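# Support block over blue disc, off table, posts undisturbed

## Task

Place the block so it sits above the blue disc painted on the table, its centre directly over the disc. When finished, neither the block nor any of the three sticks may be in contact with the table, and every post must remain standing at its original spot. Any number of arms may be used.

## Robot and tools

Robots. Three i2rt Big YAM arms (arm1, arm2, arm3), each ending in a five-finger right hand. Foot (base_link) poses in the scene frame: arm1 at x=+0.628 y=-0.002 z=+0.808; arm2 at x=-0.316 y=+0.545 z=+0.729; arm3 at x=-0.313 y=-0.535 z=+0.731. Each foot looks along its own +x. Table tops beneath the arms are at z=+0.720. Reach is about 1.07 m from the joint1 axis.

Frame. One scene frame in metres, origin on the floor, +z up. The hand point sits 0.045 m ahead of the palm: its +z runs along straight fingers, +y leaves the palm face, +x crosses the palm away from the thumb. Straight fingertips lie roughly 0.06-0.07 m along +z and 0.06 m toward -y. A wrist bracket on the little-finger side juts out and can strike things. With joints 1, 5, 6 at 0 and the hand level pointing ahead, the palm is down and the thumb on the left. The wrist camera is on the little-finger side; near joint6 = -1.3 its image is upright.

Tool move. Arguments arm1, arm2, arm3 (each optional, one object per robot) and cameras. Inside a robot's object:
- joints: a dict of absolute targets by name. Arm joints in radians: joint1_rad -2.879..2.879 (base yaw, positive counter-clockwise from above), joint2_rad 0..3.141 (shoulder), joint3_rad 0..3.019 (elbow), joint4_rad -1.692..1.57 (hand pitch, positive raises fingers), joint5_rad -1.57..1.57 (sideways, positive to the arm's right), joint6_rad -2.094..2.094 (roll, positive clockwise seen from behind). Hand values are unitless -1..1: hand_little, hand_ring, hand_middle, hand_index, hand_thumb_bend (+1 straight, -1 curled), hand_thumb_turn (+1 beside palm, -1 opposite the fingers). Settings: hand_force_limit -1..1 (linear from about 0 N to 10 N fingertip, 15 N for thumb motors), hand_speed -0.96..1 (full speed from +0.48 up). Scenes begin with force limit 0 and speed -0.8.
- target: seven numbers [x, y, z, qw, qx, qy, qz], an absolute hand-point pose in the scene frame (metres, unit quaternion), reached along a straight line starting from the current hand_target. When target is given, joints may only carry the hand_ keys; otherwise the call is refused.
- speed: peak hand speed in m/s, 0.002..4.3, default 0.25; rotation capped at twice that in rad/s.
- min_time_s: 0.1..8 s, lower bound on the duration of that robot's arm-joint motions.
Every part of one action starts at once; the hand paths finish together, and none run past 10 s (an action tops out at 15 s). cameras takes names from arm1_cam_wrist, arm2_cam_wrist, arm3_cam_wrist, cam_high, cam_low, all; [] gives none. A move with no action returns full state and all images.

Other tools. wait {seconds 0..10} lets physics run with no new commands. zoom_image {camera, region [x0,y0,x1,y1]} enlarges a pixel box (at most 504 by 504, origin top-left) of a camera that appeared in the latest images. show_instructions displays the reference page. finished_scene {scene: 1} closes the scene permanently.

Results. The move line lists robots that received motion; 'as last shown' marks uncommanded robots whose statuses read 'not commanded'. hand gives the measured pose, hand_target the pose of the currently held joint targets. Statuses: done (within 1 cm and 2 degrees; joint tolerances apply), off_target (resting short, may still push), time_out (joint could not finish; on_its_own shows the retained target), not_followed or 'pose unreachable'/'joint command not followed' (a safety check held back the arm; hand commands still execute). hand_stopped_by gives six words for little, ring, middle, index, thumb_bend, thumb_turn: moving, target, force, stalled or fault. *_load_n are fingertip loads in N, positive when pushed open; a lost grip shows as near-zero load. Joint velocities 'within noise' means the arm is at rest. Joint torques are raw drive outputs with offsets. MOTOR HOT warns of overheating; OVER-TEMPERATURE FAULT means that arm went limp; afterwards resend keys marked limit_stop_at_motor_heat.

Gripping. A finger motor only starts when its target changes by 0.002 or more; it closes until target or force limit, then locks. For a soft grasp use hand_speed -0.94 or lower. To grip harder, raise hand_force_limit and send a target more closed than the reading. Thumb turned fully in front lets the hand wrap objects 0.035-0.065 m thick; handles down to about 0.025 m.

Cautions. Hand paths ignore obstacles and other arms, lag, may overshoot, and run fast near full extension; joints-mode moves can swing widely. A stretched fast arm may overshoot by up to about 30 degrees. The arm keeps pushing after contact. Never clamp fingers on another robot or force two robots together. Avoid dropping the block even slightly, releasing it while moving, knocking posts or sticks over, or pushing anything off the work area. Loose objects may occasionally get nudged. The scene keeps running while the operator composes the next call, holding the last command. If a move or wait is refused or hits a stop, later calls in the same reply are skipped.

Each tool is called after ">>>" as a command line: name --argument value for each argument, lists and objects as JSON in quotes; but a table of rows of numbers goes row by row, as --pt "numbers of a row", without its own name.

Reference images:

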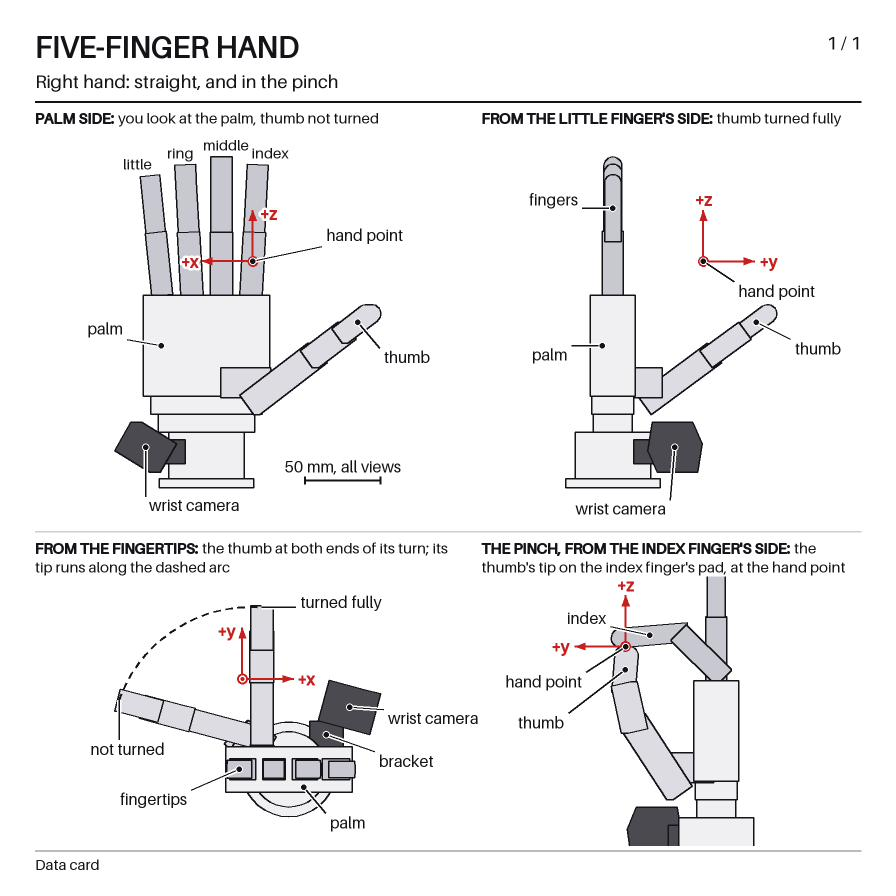

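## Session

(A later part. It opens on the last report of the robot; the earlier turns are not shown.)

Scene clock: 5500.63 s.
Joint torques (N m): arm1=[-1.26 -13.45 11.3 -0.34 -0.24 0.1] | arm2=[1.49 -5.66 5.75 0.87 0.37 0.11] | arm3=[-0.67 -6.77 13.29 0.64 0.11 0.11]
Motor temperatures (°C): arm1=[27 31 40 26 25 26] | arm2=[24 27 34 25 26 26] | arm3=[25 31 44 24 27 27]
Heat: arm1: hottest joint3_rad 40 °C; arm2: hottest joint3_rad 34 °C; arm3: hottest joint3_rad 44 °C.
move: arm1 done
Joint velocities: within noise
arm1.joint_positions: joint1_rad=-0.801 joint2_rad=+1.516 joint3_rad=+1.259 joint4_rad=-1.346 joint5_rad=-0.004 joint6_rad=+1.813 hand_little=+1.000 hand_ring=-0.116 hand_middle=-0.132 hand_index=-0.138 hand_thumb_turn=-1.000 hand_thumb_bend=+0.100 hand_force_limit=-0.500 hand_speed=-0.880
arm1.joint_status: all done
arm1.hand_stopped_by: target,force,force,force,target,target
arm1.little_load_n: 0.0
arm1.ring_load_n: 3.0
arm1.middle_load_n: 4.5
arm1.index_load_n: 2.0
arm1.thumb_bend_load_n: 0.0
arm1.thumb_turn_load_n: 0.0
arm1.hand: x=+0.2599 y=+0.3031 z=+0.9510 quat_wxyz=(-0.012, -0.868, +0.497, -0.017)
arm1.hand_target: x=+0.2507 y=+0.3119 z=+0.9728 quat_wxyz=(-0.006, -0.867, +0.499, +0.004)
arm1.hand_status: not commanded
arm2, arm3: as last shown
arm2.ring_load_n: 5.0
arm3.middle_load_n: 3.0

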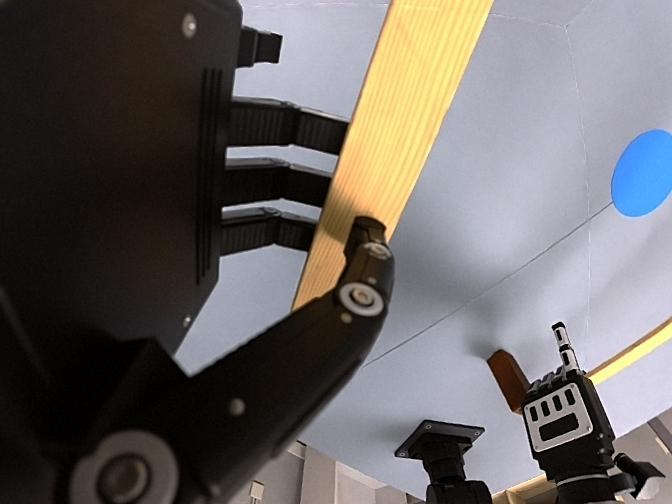

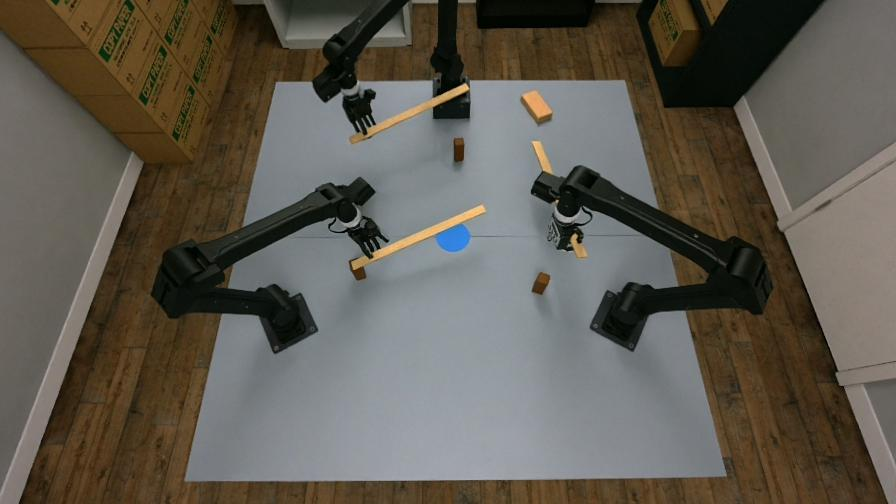

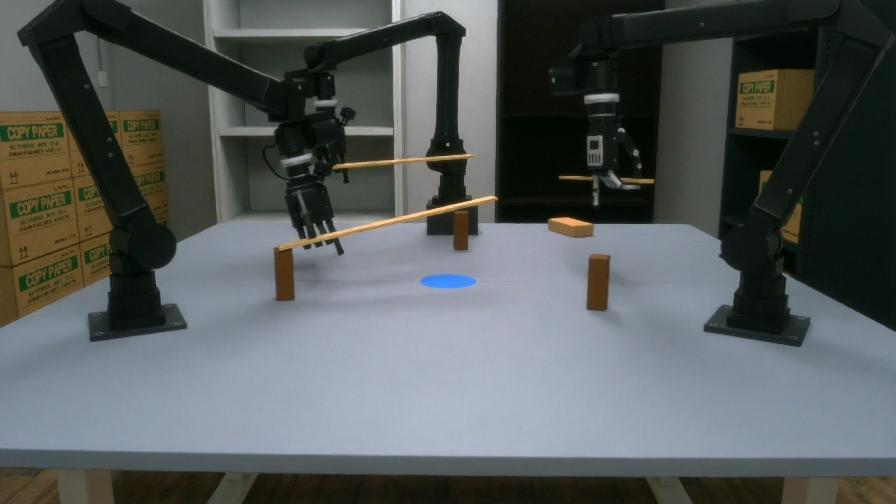

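>>> move --arm1 '{"target": [0.145, 0.400, 0.98, 0, -0.868, 0.4966, 0], "speed": 0.12}'

>>> move --arm1 '{"joints": {"joint6_rad": 0.9}, "min_time_s": 4}' --cameras '["cam_high", "cam_low"]'

Scene clock: 5508.23 s.
Joint torques (N m): arm1=[-0.03 -17.85 11.69 -0.29 -0.09 0.1] | arm2=[1.44 -5.95 5.74 0.95 0.35 0.14] | arm3=[-0.73 -7.18 13.22 0.61 0.11 0.11]
Motor temperatures (°C): arm1=[27 31 42 26 25 26] | arm2=[24 27 34 25 26 26] | arm3=[25 31 44 24 27 27]
Heat: arm1: hottest joint3_rad 42 °C; arm2: hottest joint3_rad 34 °C; arm3: hottest joint3_rad 44 °C.
move: arm1 off_target
Joint velocities: within noise
arm1.joint_positions: joint1_rad=-0.779 joint2_rad=+1.853 joint3_rad=+1.737 joint4_rad=-1.477 joint5_rad=+0.009 joint6_rad=+1.834 hand_little=+1.000 hand_ring=-0.116 hand_middle=-0.132 hand_index=-0.138 hand_thumb_turn=-1.000 hand_thumb_bend=+0.100 hand_force_limit=-0.500 hand_speed=-0.880
arm1.joint_status: not commanded
arm1.hand_stopped_by: target,force,force,force,target,target
arm1.little_load_n: 0.0
arm1.ring_load_n: 3.0
arm1.middle_load_n: 4.5
arm1.index_load_n: 2.0
arm1.thumb_bend_load_n: 0.0
arm1.thumb_turn_load_n: 0.0
arm1.hand: x=+0.1573 y=+0.3932 z=+0.9656 quat_wxyz=(-0.004, -0.868, +0.496, -0.014)
arm1.hand_target: x=+0.1456 y=+0.3996 z=+0.9799 quat_wxyz=(+0.000, -0.868, +0.497, +0.000)
arm1.hand_status: off_target (0.020 m and 1.7 deg from the pose sent, 0.153 m and 2.4 deg at the start)
arm2, arm3: as last shown
arm2.thumb_bend_load_n: 2.0
pictures: none

Scene clock: 5512.83 s.
Joint torques (N m): arm1=[0.09 -17.79 11.85 -0.4 -0.09 -0.1] | arm2=[1.49 -5.48 5.65 0.91 0.38 0.14] | arm3=[-0.56 -7.18 13.22 0.66 0.12 0.12]
Motor temperatures (°C): arm1=[27 31 42 26 25 26] | arm2=[24 27 34 25 26 26] | arm3=[25 31 44 24 27 27]
Heat: arm1: hottest joint3_rad 42 °C; arm2: hottest joint3_rad 34 °C; arm3: hottest joint3_rad 44 °C.
move: arm1 done
Joint velocities: within noise
arm1.joint_positions: joint1_rad=-0.779 joint2_rad=+1.853 joint3_rad=+1.737 joint4_rad=-1.477 joint5_rad=+0.009 joint6_rad=+0.910 hand_little=+1.000 hand_ring=-0.116 hand_middle=-0.132 hand_index=-0.138 hand_thumb_turn=-1.000 hand_thumb_bend=+0.100 hand_force_limit=-0.500 hand_speed=-0.880
arm1.joint_status: all done
arm1.hand_stopped_by: target,force,force,force,target,target
arm1.little_load_n: 0.0
arm1.ring_load_n: 2.5
arm1.middle_load_n: 4.0
arm1.index_load_n: 2.0
arm1.thumb_bend_load_n: 0.0
arm1.thumb_turn_load_n: 0.0
arm1.hand: x=+0.1873 y=+0.3410 z=+0.9673 quat_wxyz=(-0.010, -0.998, +0.057, -0.011)
arm1.hand_target: x=+0.1766 y=+0.3465 z=+0.9799 quat_wxyz=(+0.000, -0.999, +0.048, +0.000)
arm1.hand_status: not commanded
arm2.joint_positions: joint1_rad=+0.303 joint2_rad=+1.213 joint3_rad=+0.855 joint4_rad=-1.019 joint5_rad=+0.119 joint6_rad=-1.058 hand_little=+1.000 hand_ring=-0.126 hand_middle=-0.143 hand_index=-0.149 hand_thumb_turn=-1.000 hand_thumb_bend=+0.100 hand_force_limit=-0.500 hand_speed=-0.880
arm2.joint_status: not commanded
arm2.hand_stopped_by: target,force,force,force,target,target
arm2.little_load_n: 0.0
arm2.ring_load_n: 5.0
arm2.middle_load_n: 4.5
arm2.index_load_n: 0.0
arm2.thumb_bend_load_n: 1.5
arm2.thumb_turn_load_n: 0.0
arm2.hand: x=-0.1333 y=+0.2916 z=+0.8326 quat_wxyz=(+0.067, +0.799, -0.591, +0.084)
arm2.hand_target: x=-0.1281 y=+0.2901 z=+0.8329 quat_wxyz=(+0.070, +0.798, -0.591, +0.094)
arm2.hand_status: not commanded
arm3.joint_positions: joint1_rad=-0.082 joint2_rad=+1.170 joint3_rad=+1.123 joint4_rad=-1.581 joint5_rad=-0.001 joint6_rad=-0.831 hand_little=+1.000 hand_ring=-0.126 hand_middle=-0.132 hand_index=-0.137 hand_thumb_turn=-1.000 hand_thumb_bend=+0.100 hand_force_limit=-0.500 hand_speed=-0.880
arm3.joint_status: not commanded
arm3.hand_stopped_by: target,force,force,force,target,target
arm3.little_load_n: 0.5
arm3.ring_load_n: 4.0
arm3.middle_load_n: 3.0
arm3.index_load_n: 3.0
arm3.thumb_bend_load_n: 0.0
arm3.thumb_turn_load_n: 0.0
arm3.hand: x=-0.1525 y=-0.3571 z=+0.9562 quat_wxyz=(+0.018, +0.995, +0.099, -0.019)
arm3.hand_target: x=-0.1404 y=-0.3457 z=+0.9700 quat_wxyz=(+0.000, +0.996, +0.087, +0.000)
arm3.hand_status: not commanded

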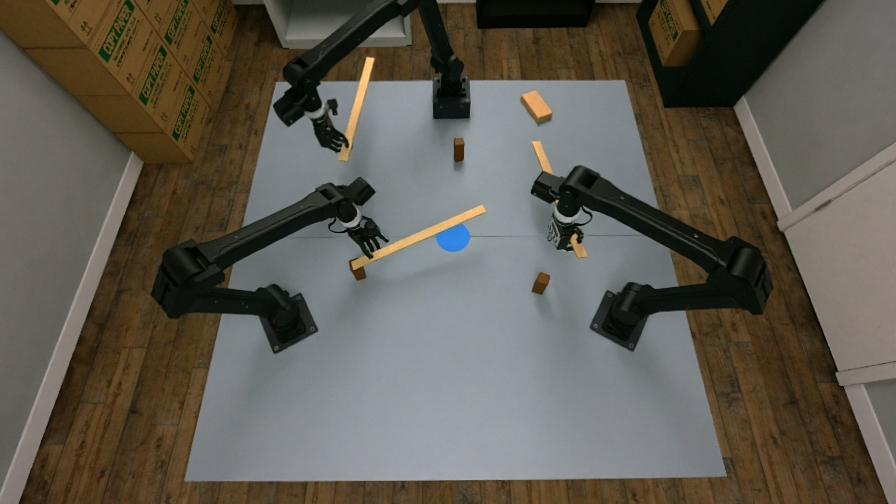

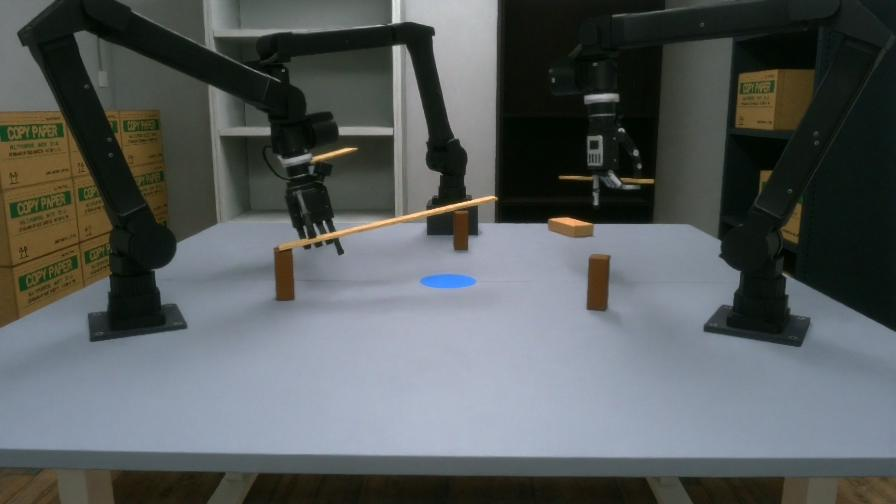

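>>> move --arm1 '{"target": [0.36, 0.14, 1.0, 0, 0.7771, 0.6293, 0], "speed": 0.15}'

>>> move --arm1 '{"target": [0.38, 0.02, 1.01, 0, 0.2924, 0.9563, 0], "speed": 0.12}' --cameras '["cam_high", "cam_low"]'

Scene clock: 5525.20 s.
Joint torques (N m): arm1=[-0.62 -11.28 8.18 -0.31 -0.03 -0.07] | arm2=[1.79 -5.36 5.65 0.9 0.34 0.15] | arm3=[-1.14 -6.95 13.26 0.59 0.12 0.13]
Motor temperatures (°C): arm1=[27 32 43 26 25 26] | arm2=[24 27 34 25 26 26] | arm3=[25 31 44 24 27 27]
Heat: arm1: hottest joint3_rad 43 °C; arm2: hottest joint3_rad 34 °C; arm3: hottest joint3_rad 44 °C.
move: arm1 done
Joint velocities: within noise
arm1.joint_positions: joint1_rad=-0.520 joint2_rad=+1.322 joint3_rad=+1.170 joint4_rad=-1.424 joint5_rad=+0.009 joint6_rad=-0.290 hand_little=+1.000 hand_ring=-0.116 hand_middle=-0.132 hand_index=-0.138 hand_thumb_turn=-1.000 hand_thumb_bend=+0.100 hand_force_limit=-0.500 hand_speed=-0.880
arm1.joint_status: not commanded
arm1.hand_stopped_by: target,force,force,force,target,target
arm1.little_load_n: 0.0
arm1.ring_load_n: 3.0
arm1.middle_load_n: 4.5
arm1.index_load_n: 2.0
arm1.thumb_bend_load_n: 0.0
arm1.thumb_turn_load_n: 0.0
arm1.hand: x=+0.3582 y=+0.1416 z=+0.9951 quat_wxyz=(-0.005, -0.782, -0.623, -0.001)
arm1.hand_target: x=+0.3600 y=+0.1400 z=+1.0000 quat_wxyz=(+0.000, -0.777, -0.629, +0.000)
arm1.hand_status: done (0.006 m and 1.0 deg from the pose sent, 0.267 m and 84.5 deg at the start)
arm2, arm3: as last shown
arm3.little_load_n: 0.0
arm3.middle_load_n: 3.5
arm3.index_load_n: 2.5
pictures: none

Scene clock: 5530.80 s.
Joint torques (N m): arm1=[-0.73 -8.47 8.5 -0.09 0.05 -0.02] | arm2=[1.79 -5.89 5.55 0.99 0.37 0.12] | arm3=[-0.79 -6.83 13.16 0.61 0.11 0.09]
Motor temperatures (°C): arm1=[27 31 43 26 25 26] | arm2=[24 27 34 25 26 26] | arm3=[25 31 44 24 27 27]
Heat: arm1: hottest joint3_rad 43 °C; arm2: hottest joint3_rad 34 °C; arm3: hottest joint3_rad 44 °C.
move: arm1 done
Joint velocities: within noise
arm1.joint_positions: joint1_rad=+0.042 joint2_rad=+1.161 joint3_rad=+1.055 joint4_rad=-1.479 joint5_rad=+0.009 joint6_rad=-0.915 hand_little=+1.000 hand_ring=-0.116 hand_middle=-0.132 hand_index=-0.138 hand_thumb_turn=-1.000 hand_thumb_bend=+0.100 hand_force_limit=-0.500 hand_speed=-0.880
arm1.joint_status: not commanded
arm1.hand_stopped_by: target,force,force,force,target,target
arm1.little_load_n: 0.0
arm1.ring_load_n: 3.0
arm1.middle_load_n: 4.5
arm1.index_load_n: 2.0
arm1.thumb_bend_load_n: 0.0
arm1.thumb_turn_load_n: -0.5
arm1.hand: x=+0.3785 y=+0.0202 z=+1.0054 quat_wxyz=(-0.006, -0.300, -0.954, -0.001)
arm1.hand_target: x=+0.3801 y=+0.0200 z=+1.0099 quat_wxyz=(+0.000, -0.293, -0.956, +0.000)
arm1.hand_status: done (0.005 m and 1.1 deg from the pose sent, 0.124 m and 68.9 deg at the start)
arm2, arm3: as last shown
arm2.ring_load_n: 5.5
arm2.index_load_n: 0.5
arm2.thumb_bend_load_n: 2.0

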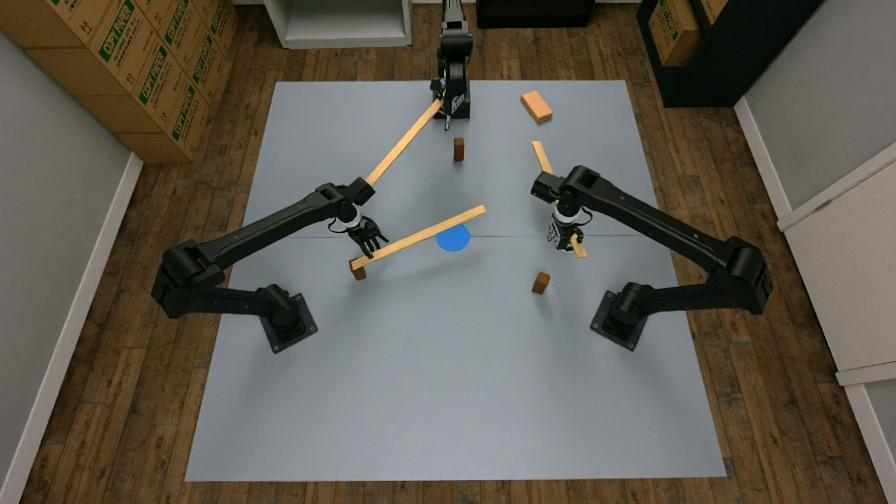

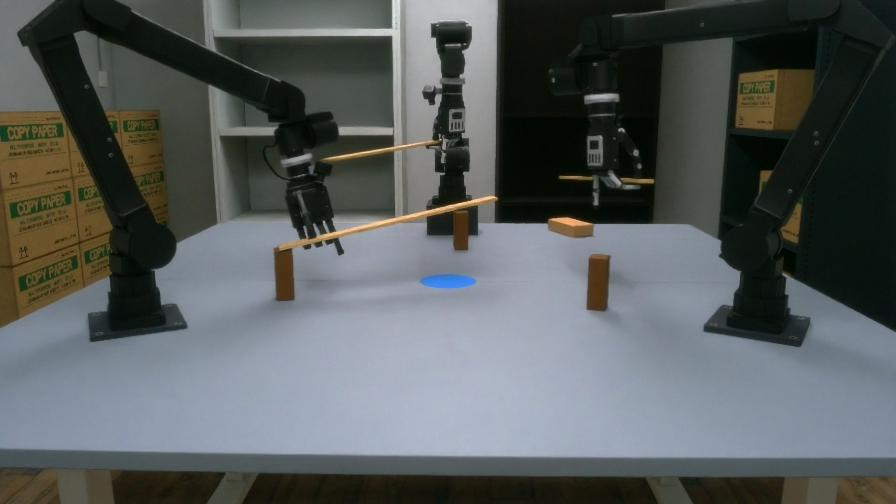

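>>> move --arm1 '{"target": [0.300, -0.036, 0.97, -0.1091, 0.1108, 0.9878, 0.0122], "speed": 0.12}'

>>> move --arm1 '{"target": [0.291, -0.036, 0.875, -0.1091, 0.1108, 0.9878, 0.0122], "speed": 0.1}' --cameras '["cam_high", "cam_low"]'

>>> zoom_image --camera "cam_high" --region '[410, 110, 510, 260]'

>>> zoom_image --camera "cam_low" --region '[380, 130, 500, 250]'

>>> zoom_image --camera "cam_high" --region '[440, 115, 480, 155]'

Scene clock: 5557.07 s.
Joint torques (N m): arm1=[-0.79 -8.23 8.87 0.8 0.11 -0.1] | arm2=[1.55 -5.36 5.61 0.95 0.35 0.1] | arm3=[-0.85 -6.83 13.23 0.68 0.13 0.09]
Motor temperatures (°C): arm1=[27 31 41 26 25 26] | arm2=[24 27 34 25 26 26] | arm3=[25 31 44 24 27 27]
Heat: arm1: hottest joint3_rad 41 °C; arm2: hottest joint3_rad 34 °C; arm3: hottest joint3_rad 44 °C.
move: arm1 done
Joint velocities: within noise
arm1.joint_positions: joint1_rad=+0.285 joint2_rad=+1.217 joint3_rad=+1.010 joint4_rad=-1.184 joint5_rad=+0.115 joint6_rad=-1.053 hand_little=+1.000 hand_ring=-0.116 hand_middle=-0.132 hand_index=-0.138 hand_thumb_turn=-1.000 hand_thumb_bend=+0.100 hand_force_limit=-0.500 hand_speed=-0.880
arm1.joint_status: not commanded
arm1.hand_stopped_by: target,force,force,force,target,target
arm1.little_load_n: 0.0
arm1.ring_load_n: 3.0
arm1.middle_load_n: 4.5
arm1.index_load_n: 2.0
arm1.thumb_bend_load_n: 0.0
arm1.thumb_turn_load_n: 0.0
arm1.hand: x=+0.3048 y=-0.0340 z=+0.9708 quat_wxyz=(+0.105, -0.119, -0.987, -0.012)
arm1.hand_target: x=+0.3000 y=-0.0360 z=+0.9700 quat_wxyz=(+0.109, -0.111, -0.988, -0.012)
arm1.hand_status: done (0.005 m and 1.0 deg from the pose sent, 0.103 m and 25.7 deg at the start)
arm2, arm3: as last shown
arm2.index_load_n: 0.0
arm2.thumb_bend_load_n: 1.5
arm2.thumb_turn_load_n: 0.5
arm3.middle_load_n: 3.0
arm3.index_load_n: 3.0
pictures: none

Scene clock: 5558.67 s.
Joint torques (N m): arm1=[-1.55 -8.29 8.23 0.73 0.09 -0.11] | arm2=[1.67 -5.54 5.68 0.95 0.36 0.15] | arm3=[-0.79 -6.53 13.16 0.75 0.13 0.11]
Motor temperatures (°C): arm1=[27 31 41 26 25 26] | arm2=[24 27 34 25 26 26] | arm3=[25 31 44 24 27 27]
Heat: arm1: hottest joint3_rad 41 °C; arm2: hottest joint3_rad 34 °C; arm3: hottest joint3_rad 44 °C.
move: arm1 done
Joint velocities: within noise
arm1.joint_positions: joint1_rad=+0.285 joint2_rad=+1.338 joint3_rad=+0.844 joint4_rad=-0.903 joint5_rad=+0.115 joint6_rad=-1.064 hand_little=+1.000 hand_ring=-0.116 hand_middle=-0.132 hand_index=-0.138 hand_thumb_turn=-1.000 hand_thumb_bend=+0.100 hand_force_limit=-0.500 hand_speed=-0.880
arm1.joint_status: not commanded
arm1.hand_stopped_by: target,force,force,force,target,target
arm1.little_load_n: 0.0
arm1.ring_load_n: 2.5
arm1.middle_load_n: 4.5
arm1.index_load_n: 2.0
arm1.thumb_bend_load_n: 0.0
arm1.thumb_turn_load_n: 0.0
arm1.hand: x=+0.2972 y=-0.0367 z=+0.8742 quat_wxyz=(+0.103, -0.113, -0.988, -0.013)
arm1.hand_target: x=+0.2911 y=-0.0359 z=+0.8750 quat_wxyz=(+0.109, -0.111, -0.988, -0.012)
arm1.hand_status: done (0.006 m and 0.8 deg from the pose sent, 0.097 m and 1.0 deg at the start)
arm2, arm3: as last shown
arm2.thumb_turn_load_n: 0.0

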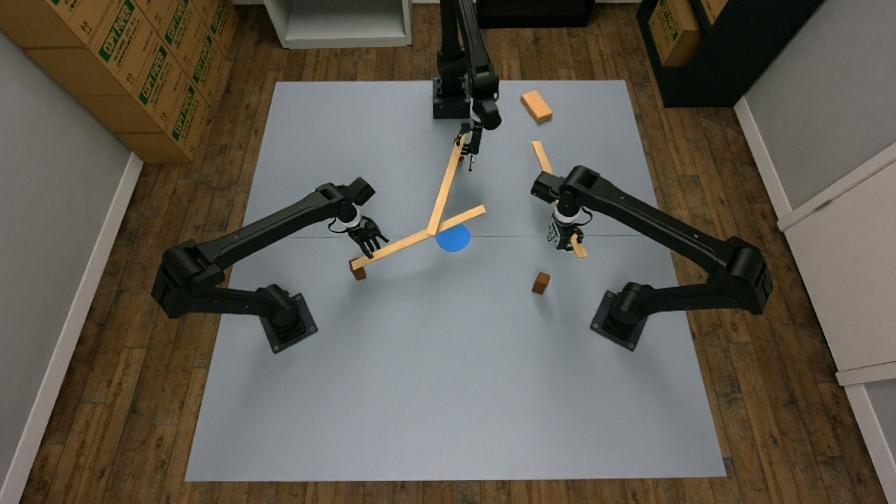

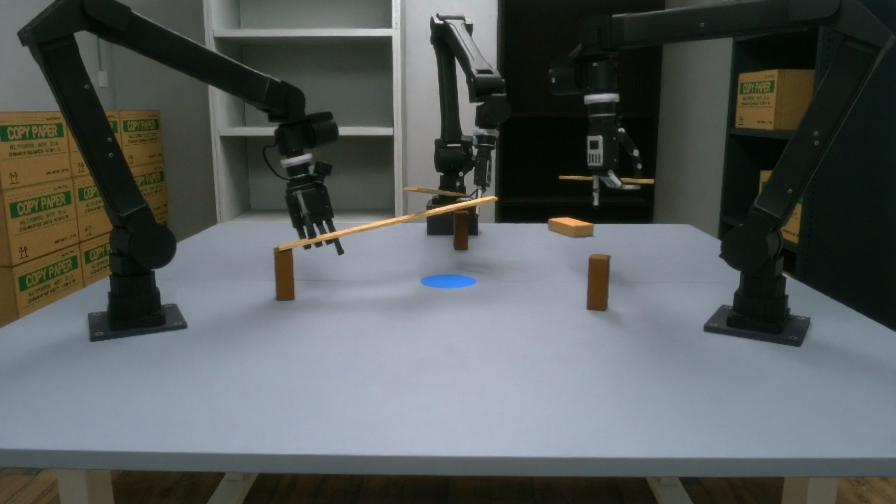

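Scaled by 3.360.

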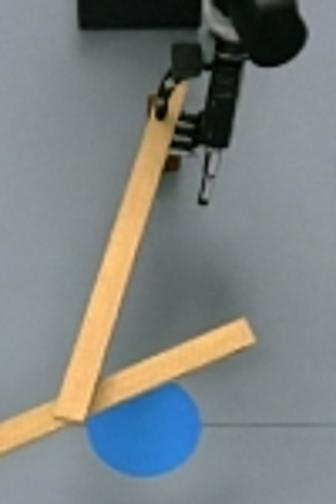

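Scaled by 4.200.

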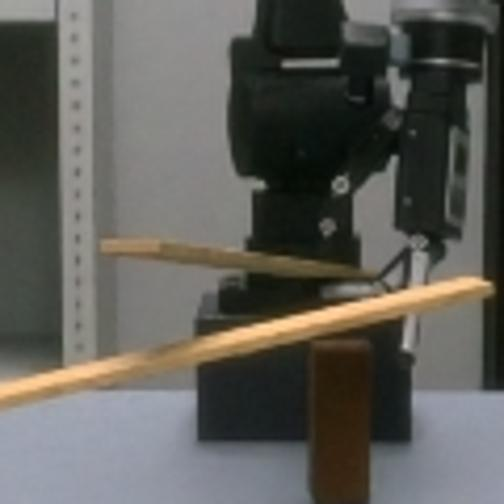

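Scaled by 12.600.

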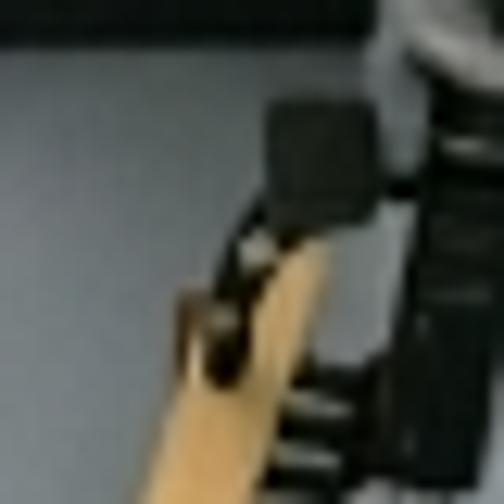

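>>> move --arm1 '{"target": [0.2875, -0.031, 0.85, -0.1094, 0.0823, 0.9906, 0.0091], "speed": 0.08}' --cameras '["cam_high", "cam_low"]'

>>> zoom_image --camera "cam_high" --region '[410, 110, 510, 260]'

>>> zoom_image --camera "cam_low" --region '[390, 150, 490, 250]'

>>> zoom_image --camera "cam_high" --region '[440, 120, 480, 160]'

Scene clock: 5577.47 s.
Joint torques (N m): arm1=[-1.85 -8.64 7.54 0.94 -0.03 -0.12] | arm2=[1.79 -5.01 5.74 0.98 0.35 0.13] | arm3=[-0.56 -6.89 13.27 0.61 0.11 0.09]
Motor temperatures (°C): arm1=[27 31 42 26 25 26] | arm2=[24 27 34 25 26 26] | arm3=[25 31 44 24 27 27]
Heat: arm1: hottest joint3_rad 42 °C; arm2: hottest joint3_rad 34 °C; arm3: hottest joint3_rad 44 °C.
move: arm1 done
Joint velocities: within noise
arm1.joint_positions: joint1_rad=+0.274 joint2_rad=+1.369 joint3_rad=+0.802 joint4_rad=-0.819 joint5_rad=+0.104 joint6_rad=-1.135 hand_little=+1.000 hand_ring=-0.116 hand_middle=-0.132 hand_index=-0.138 hand_thumb_turn=-1.000 hand_thumb_bend=+0.100 hand_force_limit=-0.500 hand_speed=-0.880
arm1.joint_status: not commanded
arm1.hand_stopped_by: target,force,force,force,target,target
arm1.little_load_n: 0.0
arm1.ring_load_n: 3.0
arm1.middle_load_n: 4.0
arm1.index_load_n: 2.0
arm1.thumb_bend_load_n: 0.0
arm1.thumb_turn_load_n: 0.0
arm1.hand: x=+0.2930 y=-0.0326 z=+0.8505 quat_wxyz=(+0.105, -0.084, -0.991, -0.010)
arm1.hand_target: x=+0.2876 y=-0.0310 z=+0.8501 quat_wxyz=(+0.109, -0.082, -0.991, -0.009)
arm1.hand_status: done (0.006 m and 0.6 deg from the pose sent, 0.027 m and 3.7 deg at the start)
arm2, arm3: as last shown
arm2.index_load_n: 0.5

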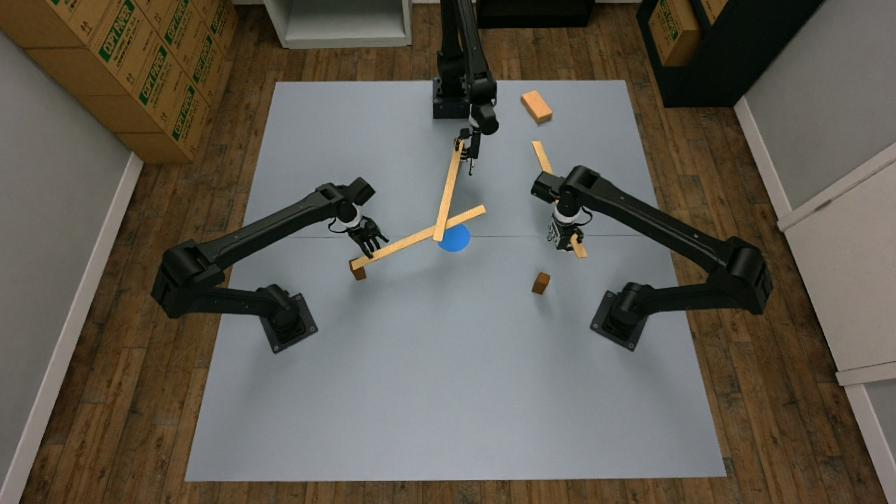

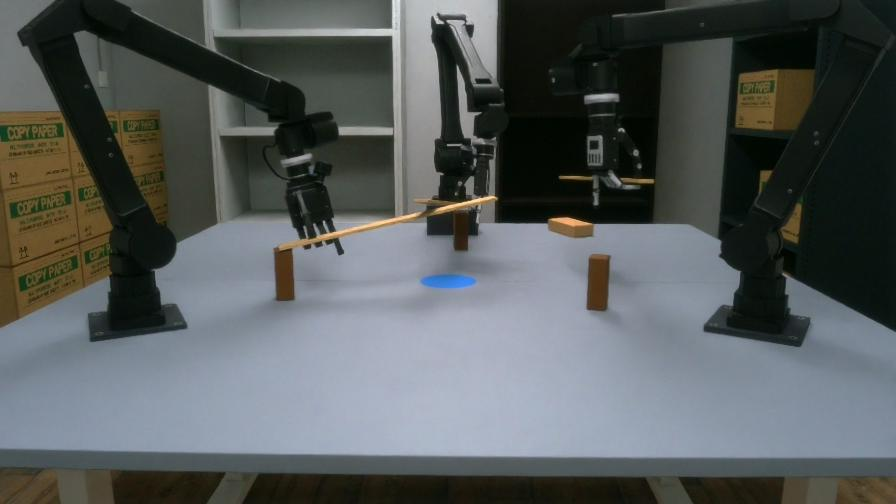

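Scaled by 3.360.

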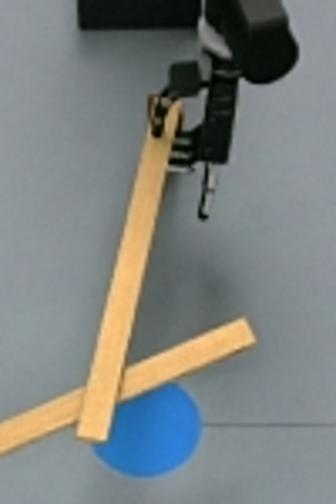

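Scaled by 5.040.

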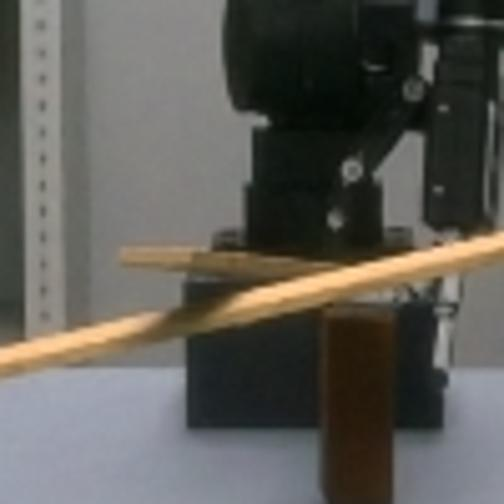

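Scaled by 12.600.

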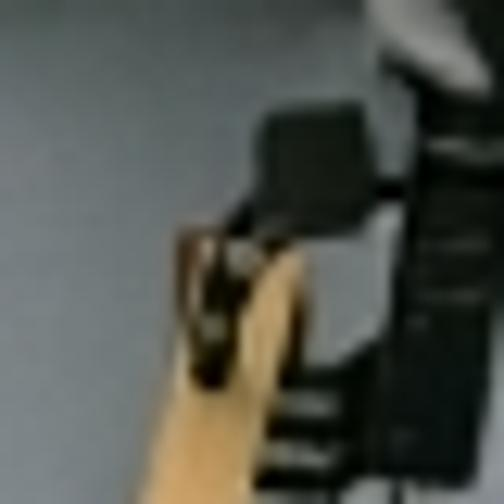

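>>> move --arm1 '{"target": [0.296, -0.031, 0.838, -0.1143, 0.0823, 0.9900, 0.0095], "speed": 0.06}' --cameras '["cam_high", "cam_low"]'

>>> zoom_image --camera "cam_low" --region '[390, 160, 490, 260]'

>>> zoom_image --camera "cam_high" --region '[445, 125, 475, 155]'

Scene clock: 5594.20 s.
Joint torques (N m): arm1=[-1.03 -9.64 7.47 0.76 0.18 0] | arm2=[1.79 -5.71 5.71 0.91 0.33 0.13] | arm3=[-0.79 -6.59 13.22 0.55 0.14 0.09]
Motor temperatures (°C): arm1=[27 31 40 26 25 26] | arm2=[24 26 34 25 26 26] | arm3=[25 31 44 24 27 27]
Heat: arm1: hottest joint3_rad 40 °C; arm2: hottest joint3_rad 34 °C; arm3: hottest joint3_rad 44 °C.
move: arm1 done
Joint velocities: within noise
arm1.joint_positions: joint1_rad=+0.274 joint2_rad=+1.369 joint3_rad=+0.759 joint4_rad=-0.772 joint5_rad=+0.105 joint6_rad=-1.135 hand_little=+1.000 hand_ring=-0.116 hand_middle=-0.132 hand_index=-0.138 hand_thumb_turn=-1.000 hand_thumb_bend=+0.100 hand_force_limit=-0.500 hand_speed=-0.880
arm1.joint_status: not commanded
arm1.hand_stopped_by: target,force,force,force,target,target
arm1.little_load_n: 0.0
arm1.ring_load_n: 2.5
arm1.middle_load_n: 4.5
arm1.index_load_n: 2.5
arm1.thumb_bend_load_n: 0.0
arm1.thumb_turn_load_n: 0.0
arm1.hand: x=+0.3008 y=-0.0303 z=+0.8368 quat_wxyz=(+0.107, -0.084, -0.991, -0.010)
arm1.hand_target: x=+0.2960 y=-0.0311 z=+0.8381 quat_wxyz=(+0.114, -0.082, -0.990, -0.009)
arm1.hand_status: done (0.005 m and 0.9 deg from the pose sent, 0.013 m and 1.1 deg at the start)
arm2, arm3: as last shown

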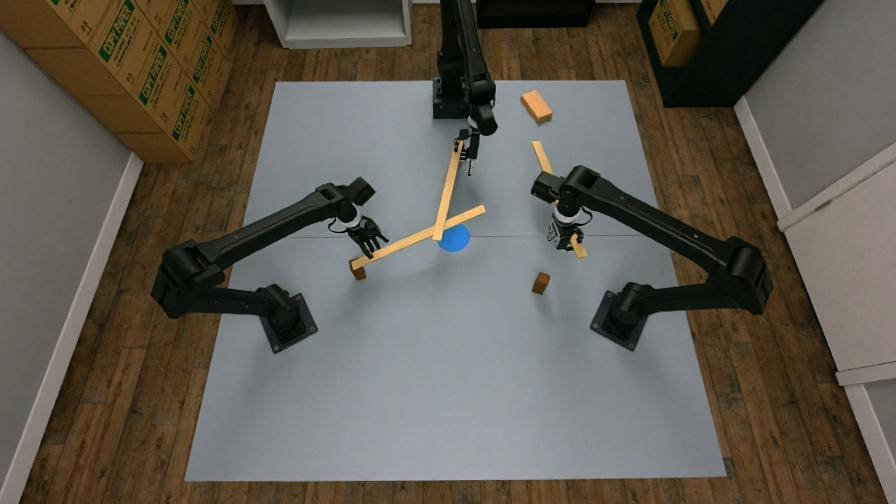

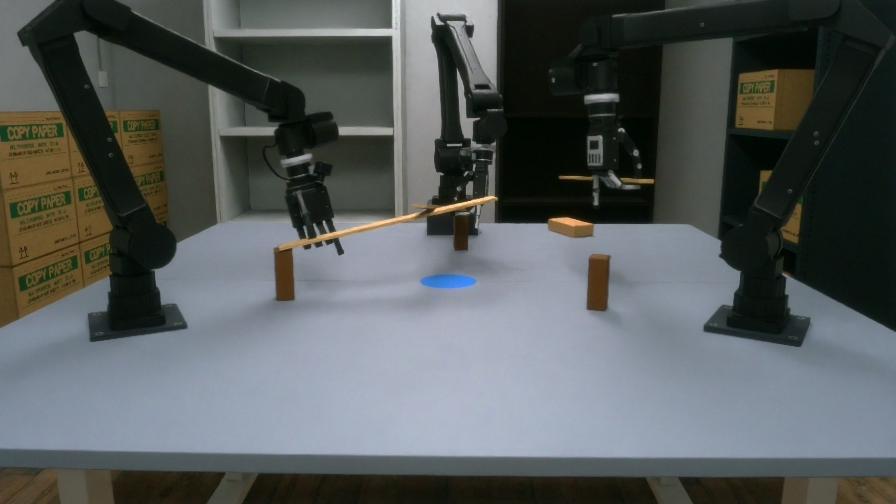

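Scaled by 5.040.

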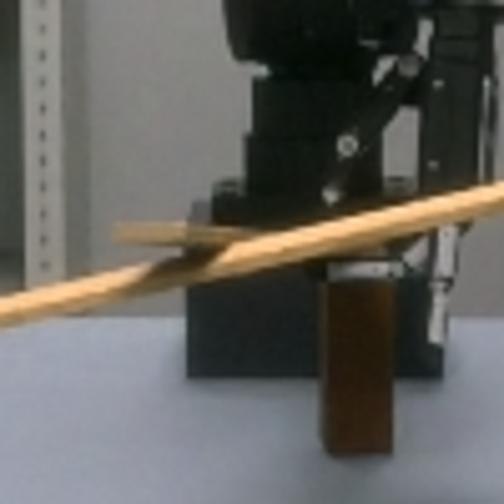

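Scaled by 16.800.

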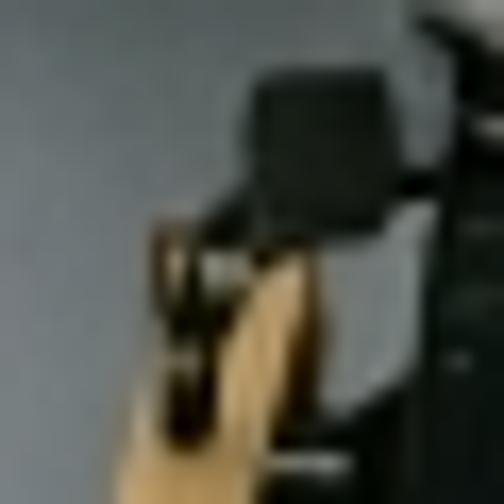

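>>> move --arm3 '{"target": [-0.27, -0.27, 0.985, 0, 0.9081, 0.4187, 0], "speed": 0.15}'

>>> move --arm3 '{"target": [-0.129, -0.352, 0.97, -0.0418, 0.9036, 0.4166, 0.0906], "speed": 0.12}' --cameras '["cam_high", "cam_low"]'

>>> zoom_image --camera "cam_high" --region '[430, 130, 600, 270]'

>>> zoom_image --camera "cam_low" --region '[400, 120, 680, 300]'

Scene clock: 5639.93 s.
Joint torques (N m): arm1=[-1.44 -9.17 7.41 0.81 0.18 0] | arm2=[2.08 -5.3 5.72 0.95 0.37 0.11] | arm3=[1.08 -7.24 13.42 -0.03 0.07 -0.11]
Motor temperatures (°C): arm1=[27 31 39 26 25 26] | arm2=[24 26 34 25 26 26] | arm3=[25 31 44 24 27 27]
Heat: arm1: hottest joint3_rad 39 °C; arm2: hottest joint3_rad 34 °C; arm3: hottest joint3_rad 44 °C.
move: arm3 off_target
Joint velocities: within noise
arm1, arm2: as last shown
arm1.index_load_n: 2.0
arm2.ring_load_n: 5.0
arm3.joint_positions: joint1_rad=+0.487 joint2_rad=+1.194 joint3_rad=+1.177 joint4_rad=-1.597 joint5_rad=-0.003 joint6_rad=-0.905 hand_little=+1.000 hand_ring=-0.126 hand_middle=-0.132 hand_index=-0.137 hand_thumb_turn=-1.000 hand_thumb_bend=+0.100 hand_force_limit=-0.500 hand_speed=-0.880
arm3.joint_status: not commanded
arm3.hand_stopped_by: target,force,force,force,target,target
arm3.little_load_n: 0.0
arm3.ring_load_n: 4.5
arm3.middle_load_n: 3.0
arm3.index_load_n: 3.0
arm3.thumb_bend_load_n: 0.0
arm3.thumb_turn_load_n: 0.0
arm3.hand: x=-0.2692 y=-0.2837 z=+0.9689 quat_wxyz=(+0.016, +0.913, +0.409, -0.009)
arm3.hand_target: x=-0.2701 y=-0.2707 z=+0.9847 quat_wxyz=(+0.000, +0.908, +0.419, +0.000)
arm3.hand_status: off_target (0.021 m and 2.4 deg from the pose sent, 0.149 m and 38.2 deg at the start)
pictures: none

Scene clock: 5642.20 s.
Joint torques (N m): arm1=[-1.14 -9 7.61 0.81 0.14 -0.05] | arm2=[1.44 -5.42 5.67 0.88 0.38 0.12] | arm3=[-0.73 -6.12 8.69 1.52 -0.01 -0.14]
Motor temperatures (°C): arm1=[27 31 39 26 25 26] | arm2=[24 26 34 25 26 26] | arm3=[25 31 44 24 27 27]
Heat: arm1: hottest joint3_rad 39 °C; arm2: hottest joint3_rad 34 °C; arm3: hottest joint3_rad 44 °C.
move: arm3 done
Joint velocities: within noise
arm1: as last shown
arm1.middle_load_n: 4.0
arm1.index_load_n: 2.5
arm2.joint_positions: joint1_rad=+0.303 joint2_rad=+1.213 joint3_rad=+0.855 joint4_rad=-1.019 joint5_rad=+0.119 joint6_rad=-1.058 hand_little=+1.000 hand_ring=-0.126 hand_middle=-0.143 hand_index=-0.149 hand_thumb_turn=-1.000 hand_thumb_bend=+0.100 hand_force_limit=-0.500 hand_speed=-0.880
arm2.joint_status: not commanded
arm2.hand_stopped_by: target,force,force,force,target,target
arm2.little_load_n: 0.0
arm2.ring_load_n: 5.5
arm2.middle_load_n: 4.5
arm2.index_load_n: 0.0
arm2.thumb_bend_load_n: 2.0
arm2.thumb_turn_load_n: 0.0
arm2.hand: x=-0.1333 y=+0.2916 z=+0.8326 quat_wxyz=(+0.067, +0.799, -0.591, +0.084)
arm2.hand_target: x=-0.1281 y=+0.2901 z=+0.8329 quat_wxyz=(+0.070, +0.798, -0.591, +0.094)
arm2.hand_status: not commanded
arm3.joint_positions: joint1_rad=+0.016 joint2_rad=+0.970 joint3_rad=+1.035 joint4_rad=-1.465 joint5_rad=+0.034 joint6_rad=-1.402 hand_little=+1.000 hand_ring=-0.126 hand_middle=-0.132 hand_index=-0.137 hand_thumb_turn=-1.000 hand_thumb_bend=+0.100 hand_force_limit=-0.500 hand_speed=-0.880
arm3.joint_status: not commanded
arm3.hand_stopped_by: target,force,force,force,target,target
arm3.little_load_n: 0.0
arm3.ring_load_n: 4.0
arm3.middle_load_n: 3.0
arm3.index_load_n: 3.0
arm3.thumb_bend_load_n: 0.0
arm3.thumb_turn_load_n: 0.0
arm3.hand: x=-0.1332 y=-0.3519 z=+0.9697 quat_wxyz=(-0.037, +0.904, +0.417, +0.082)
arm3.hand_target: x=-0.1290 y=-0.3521 z=+0.9701 quat_wxyz=(-0.042, +0.904, +0.416, +0.091)
arm3.hand_status: done (0.004 m and 1.2 deg from the pose sent, 0.156 m and 13.3 deg at the start)

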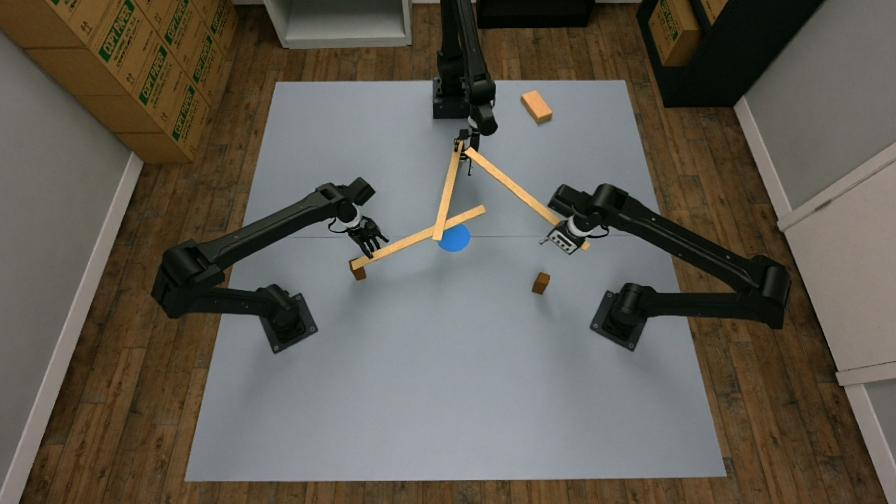

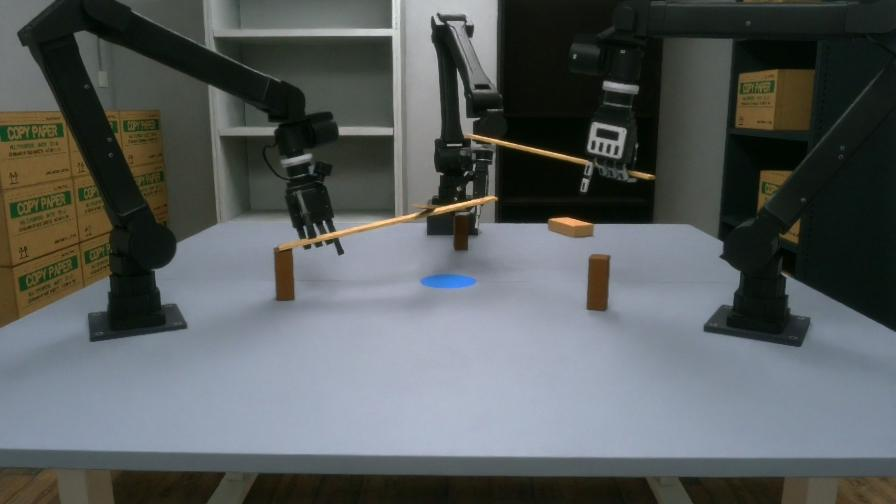

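Scaled by 2.965.

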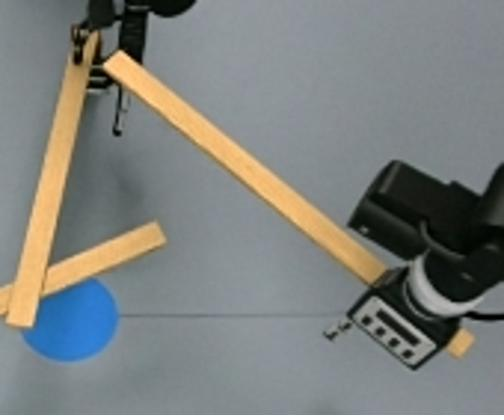

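Scaled by 1.800.

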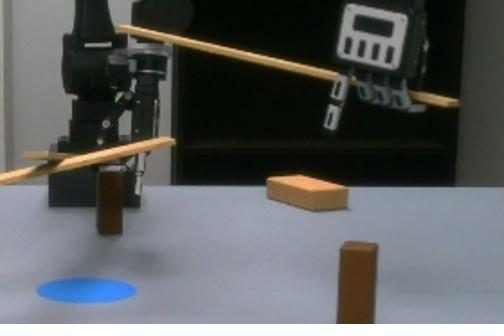

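>>> move --arm3 '{"target": [-0.1415, -0.348, 0.86, -0.0428, 0.8988, 0.4268, 0.0902], "speed": 0.1}' --cameras '["cam_high", "cam_low"]'

>>> zoom_image --camera "cam_high" --region '[430, 140, 600, 280]'

>>> zoom_image --camera "cam_low" --region '[400, 140, 680, 320]'

Scene clock: 5665.07 s.
Joint torques (N m): arm1=[-1.44 -9.41 7.6 0.84 0.19 -0.06] | arm2=[1.2 -5.54 5.67 0.84 0.37 0.13] | arm3=[1.55 -4.37 8.72 1.33 0.11 0.11]
Motor temperatures (°C): arm1=[27 31 39 26 25 26] | arm2=[24 26 34 25 26 26] | arm3=[25 31 43 24 27 27]
Heat: arm1: hottest joint3_rad 39 °C; arm2: hottest joint3_rad 34 °C; arm3: hottest joint3_rad 43 °C.
move: arm3 done
Joint velocities: within noise
arm1, arm2: as last shown
arm1.middle_load_n: 4.5
arm1.index_load_n: 2.0
arm2.index_load_n: 0.5
arm3.joint_positions: joint1_rad=+0.038 joint2_rad=+0.967 joint3_rad=+0.749 joint4_rad=-1.171 joint5_rad=+0.035 joint6_rad=-1.398 hand_little=+1.000 hand_ring=-0.126 hand_middle=-0.132 hand_index=-0.137 hand_thumb_turn=-1.000 hand_thumb_bend=+0.100 hand_force_limit=-0.500 hand_speed=-0.880
arm3.joint_status: not commanded
arm3.hand_stopped_by: target,force,force,force,target,target
arm3.little_load_n: 0.0
arm3.ring_load_n: 4.0
arm3.middle_load_n: 3.0
arm3.index_load_n: 2.5
arm3.thumb_bend_load_n: 0.0
arm3.thumb_turn_load_n: 0.0
arm3.hand: x=-0.1403 y=-0.3530 z=+0.8619 quat_wxyz=(-0.040, +0.900, +0.426, +0.086)
arm3.hand_target: x=-0.1415 y=-0.3480 z=+0.8601 quat_wxyz=(-0.043, +0.899, +0.427, +0.090)
arm3.hand_status: done (0.005 m and 0.6 deg from the pose sent, 0.110 m and 1.7 deg at the start)

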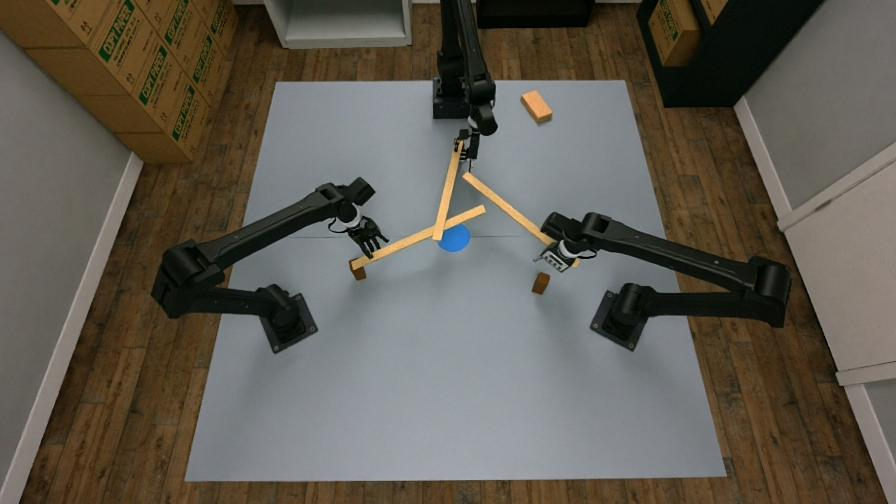

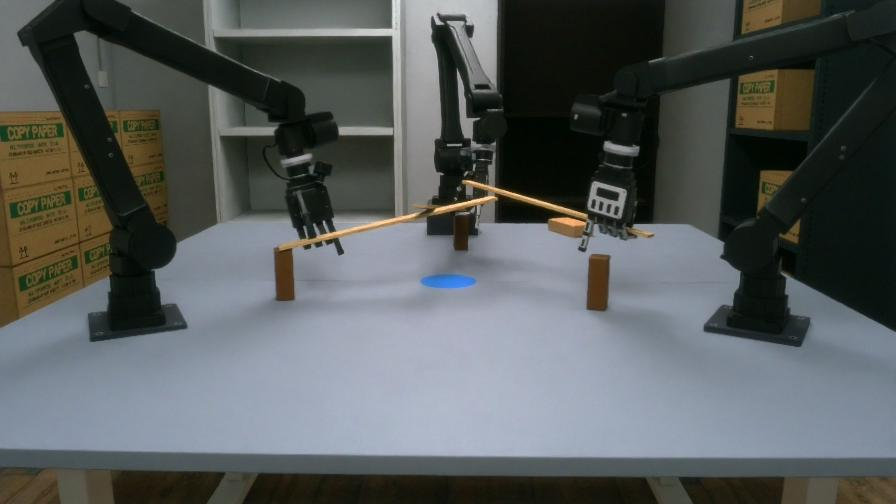

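Scaled by 2.965.

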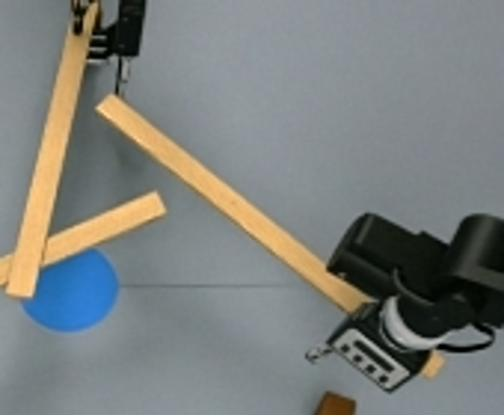

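Scaled by 1.800.

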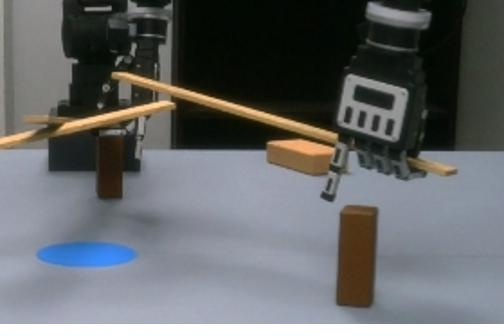

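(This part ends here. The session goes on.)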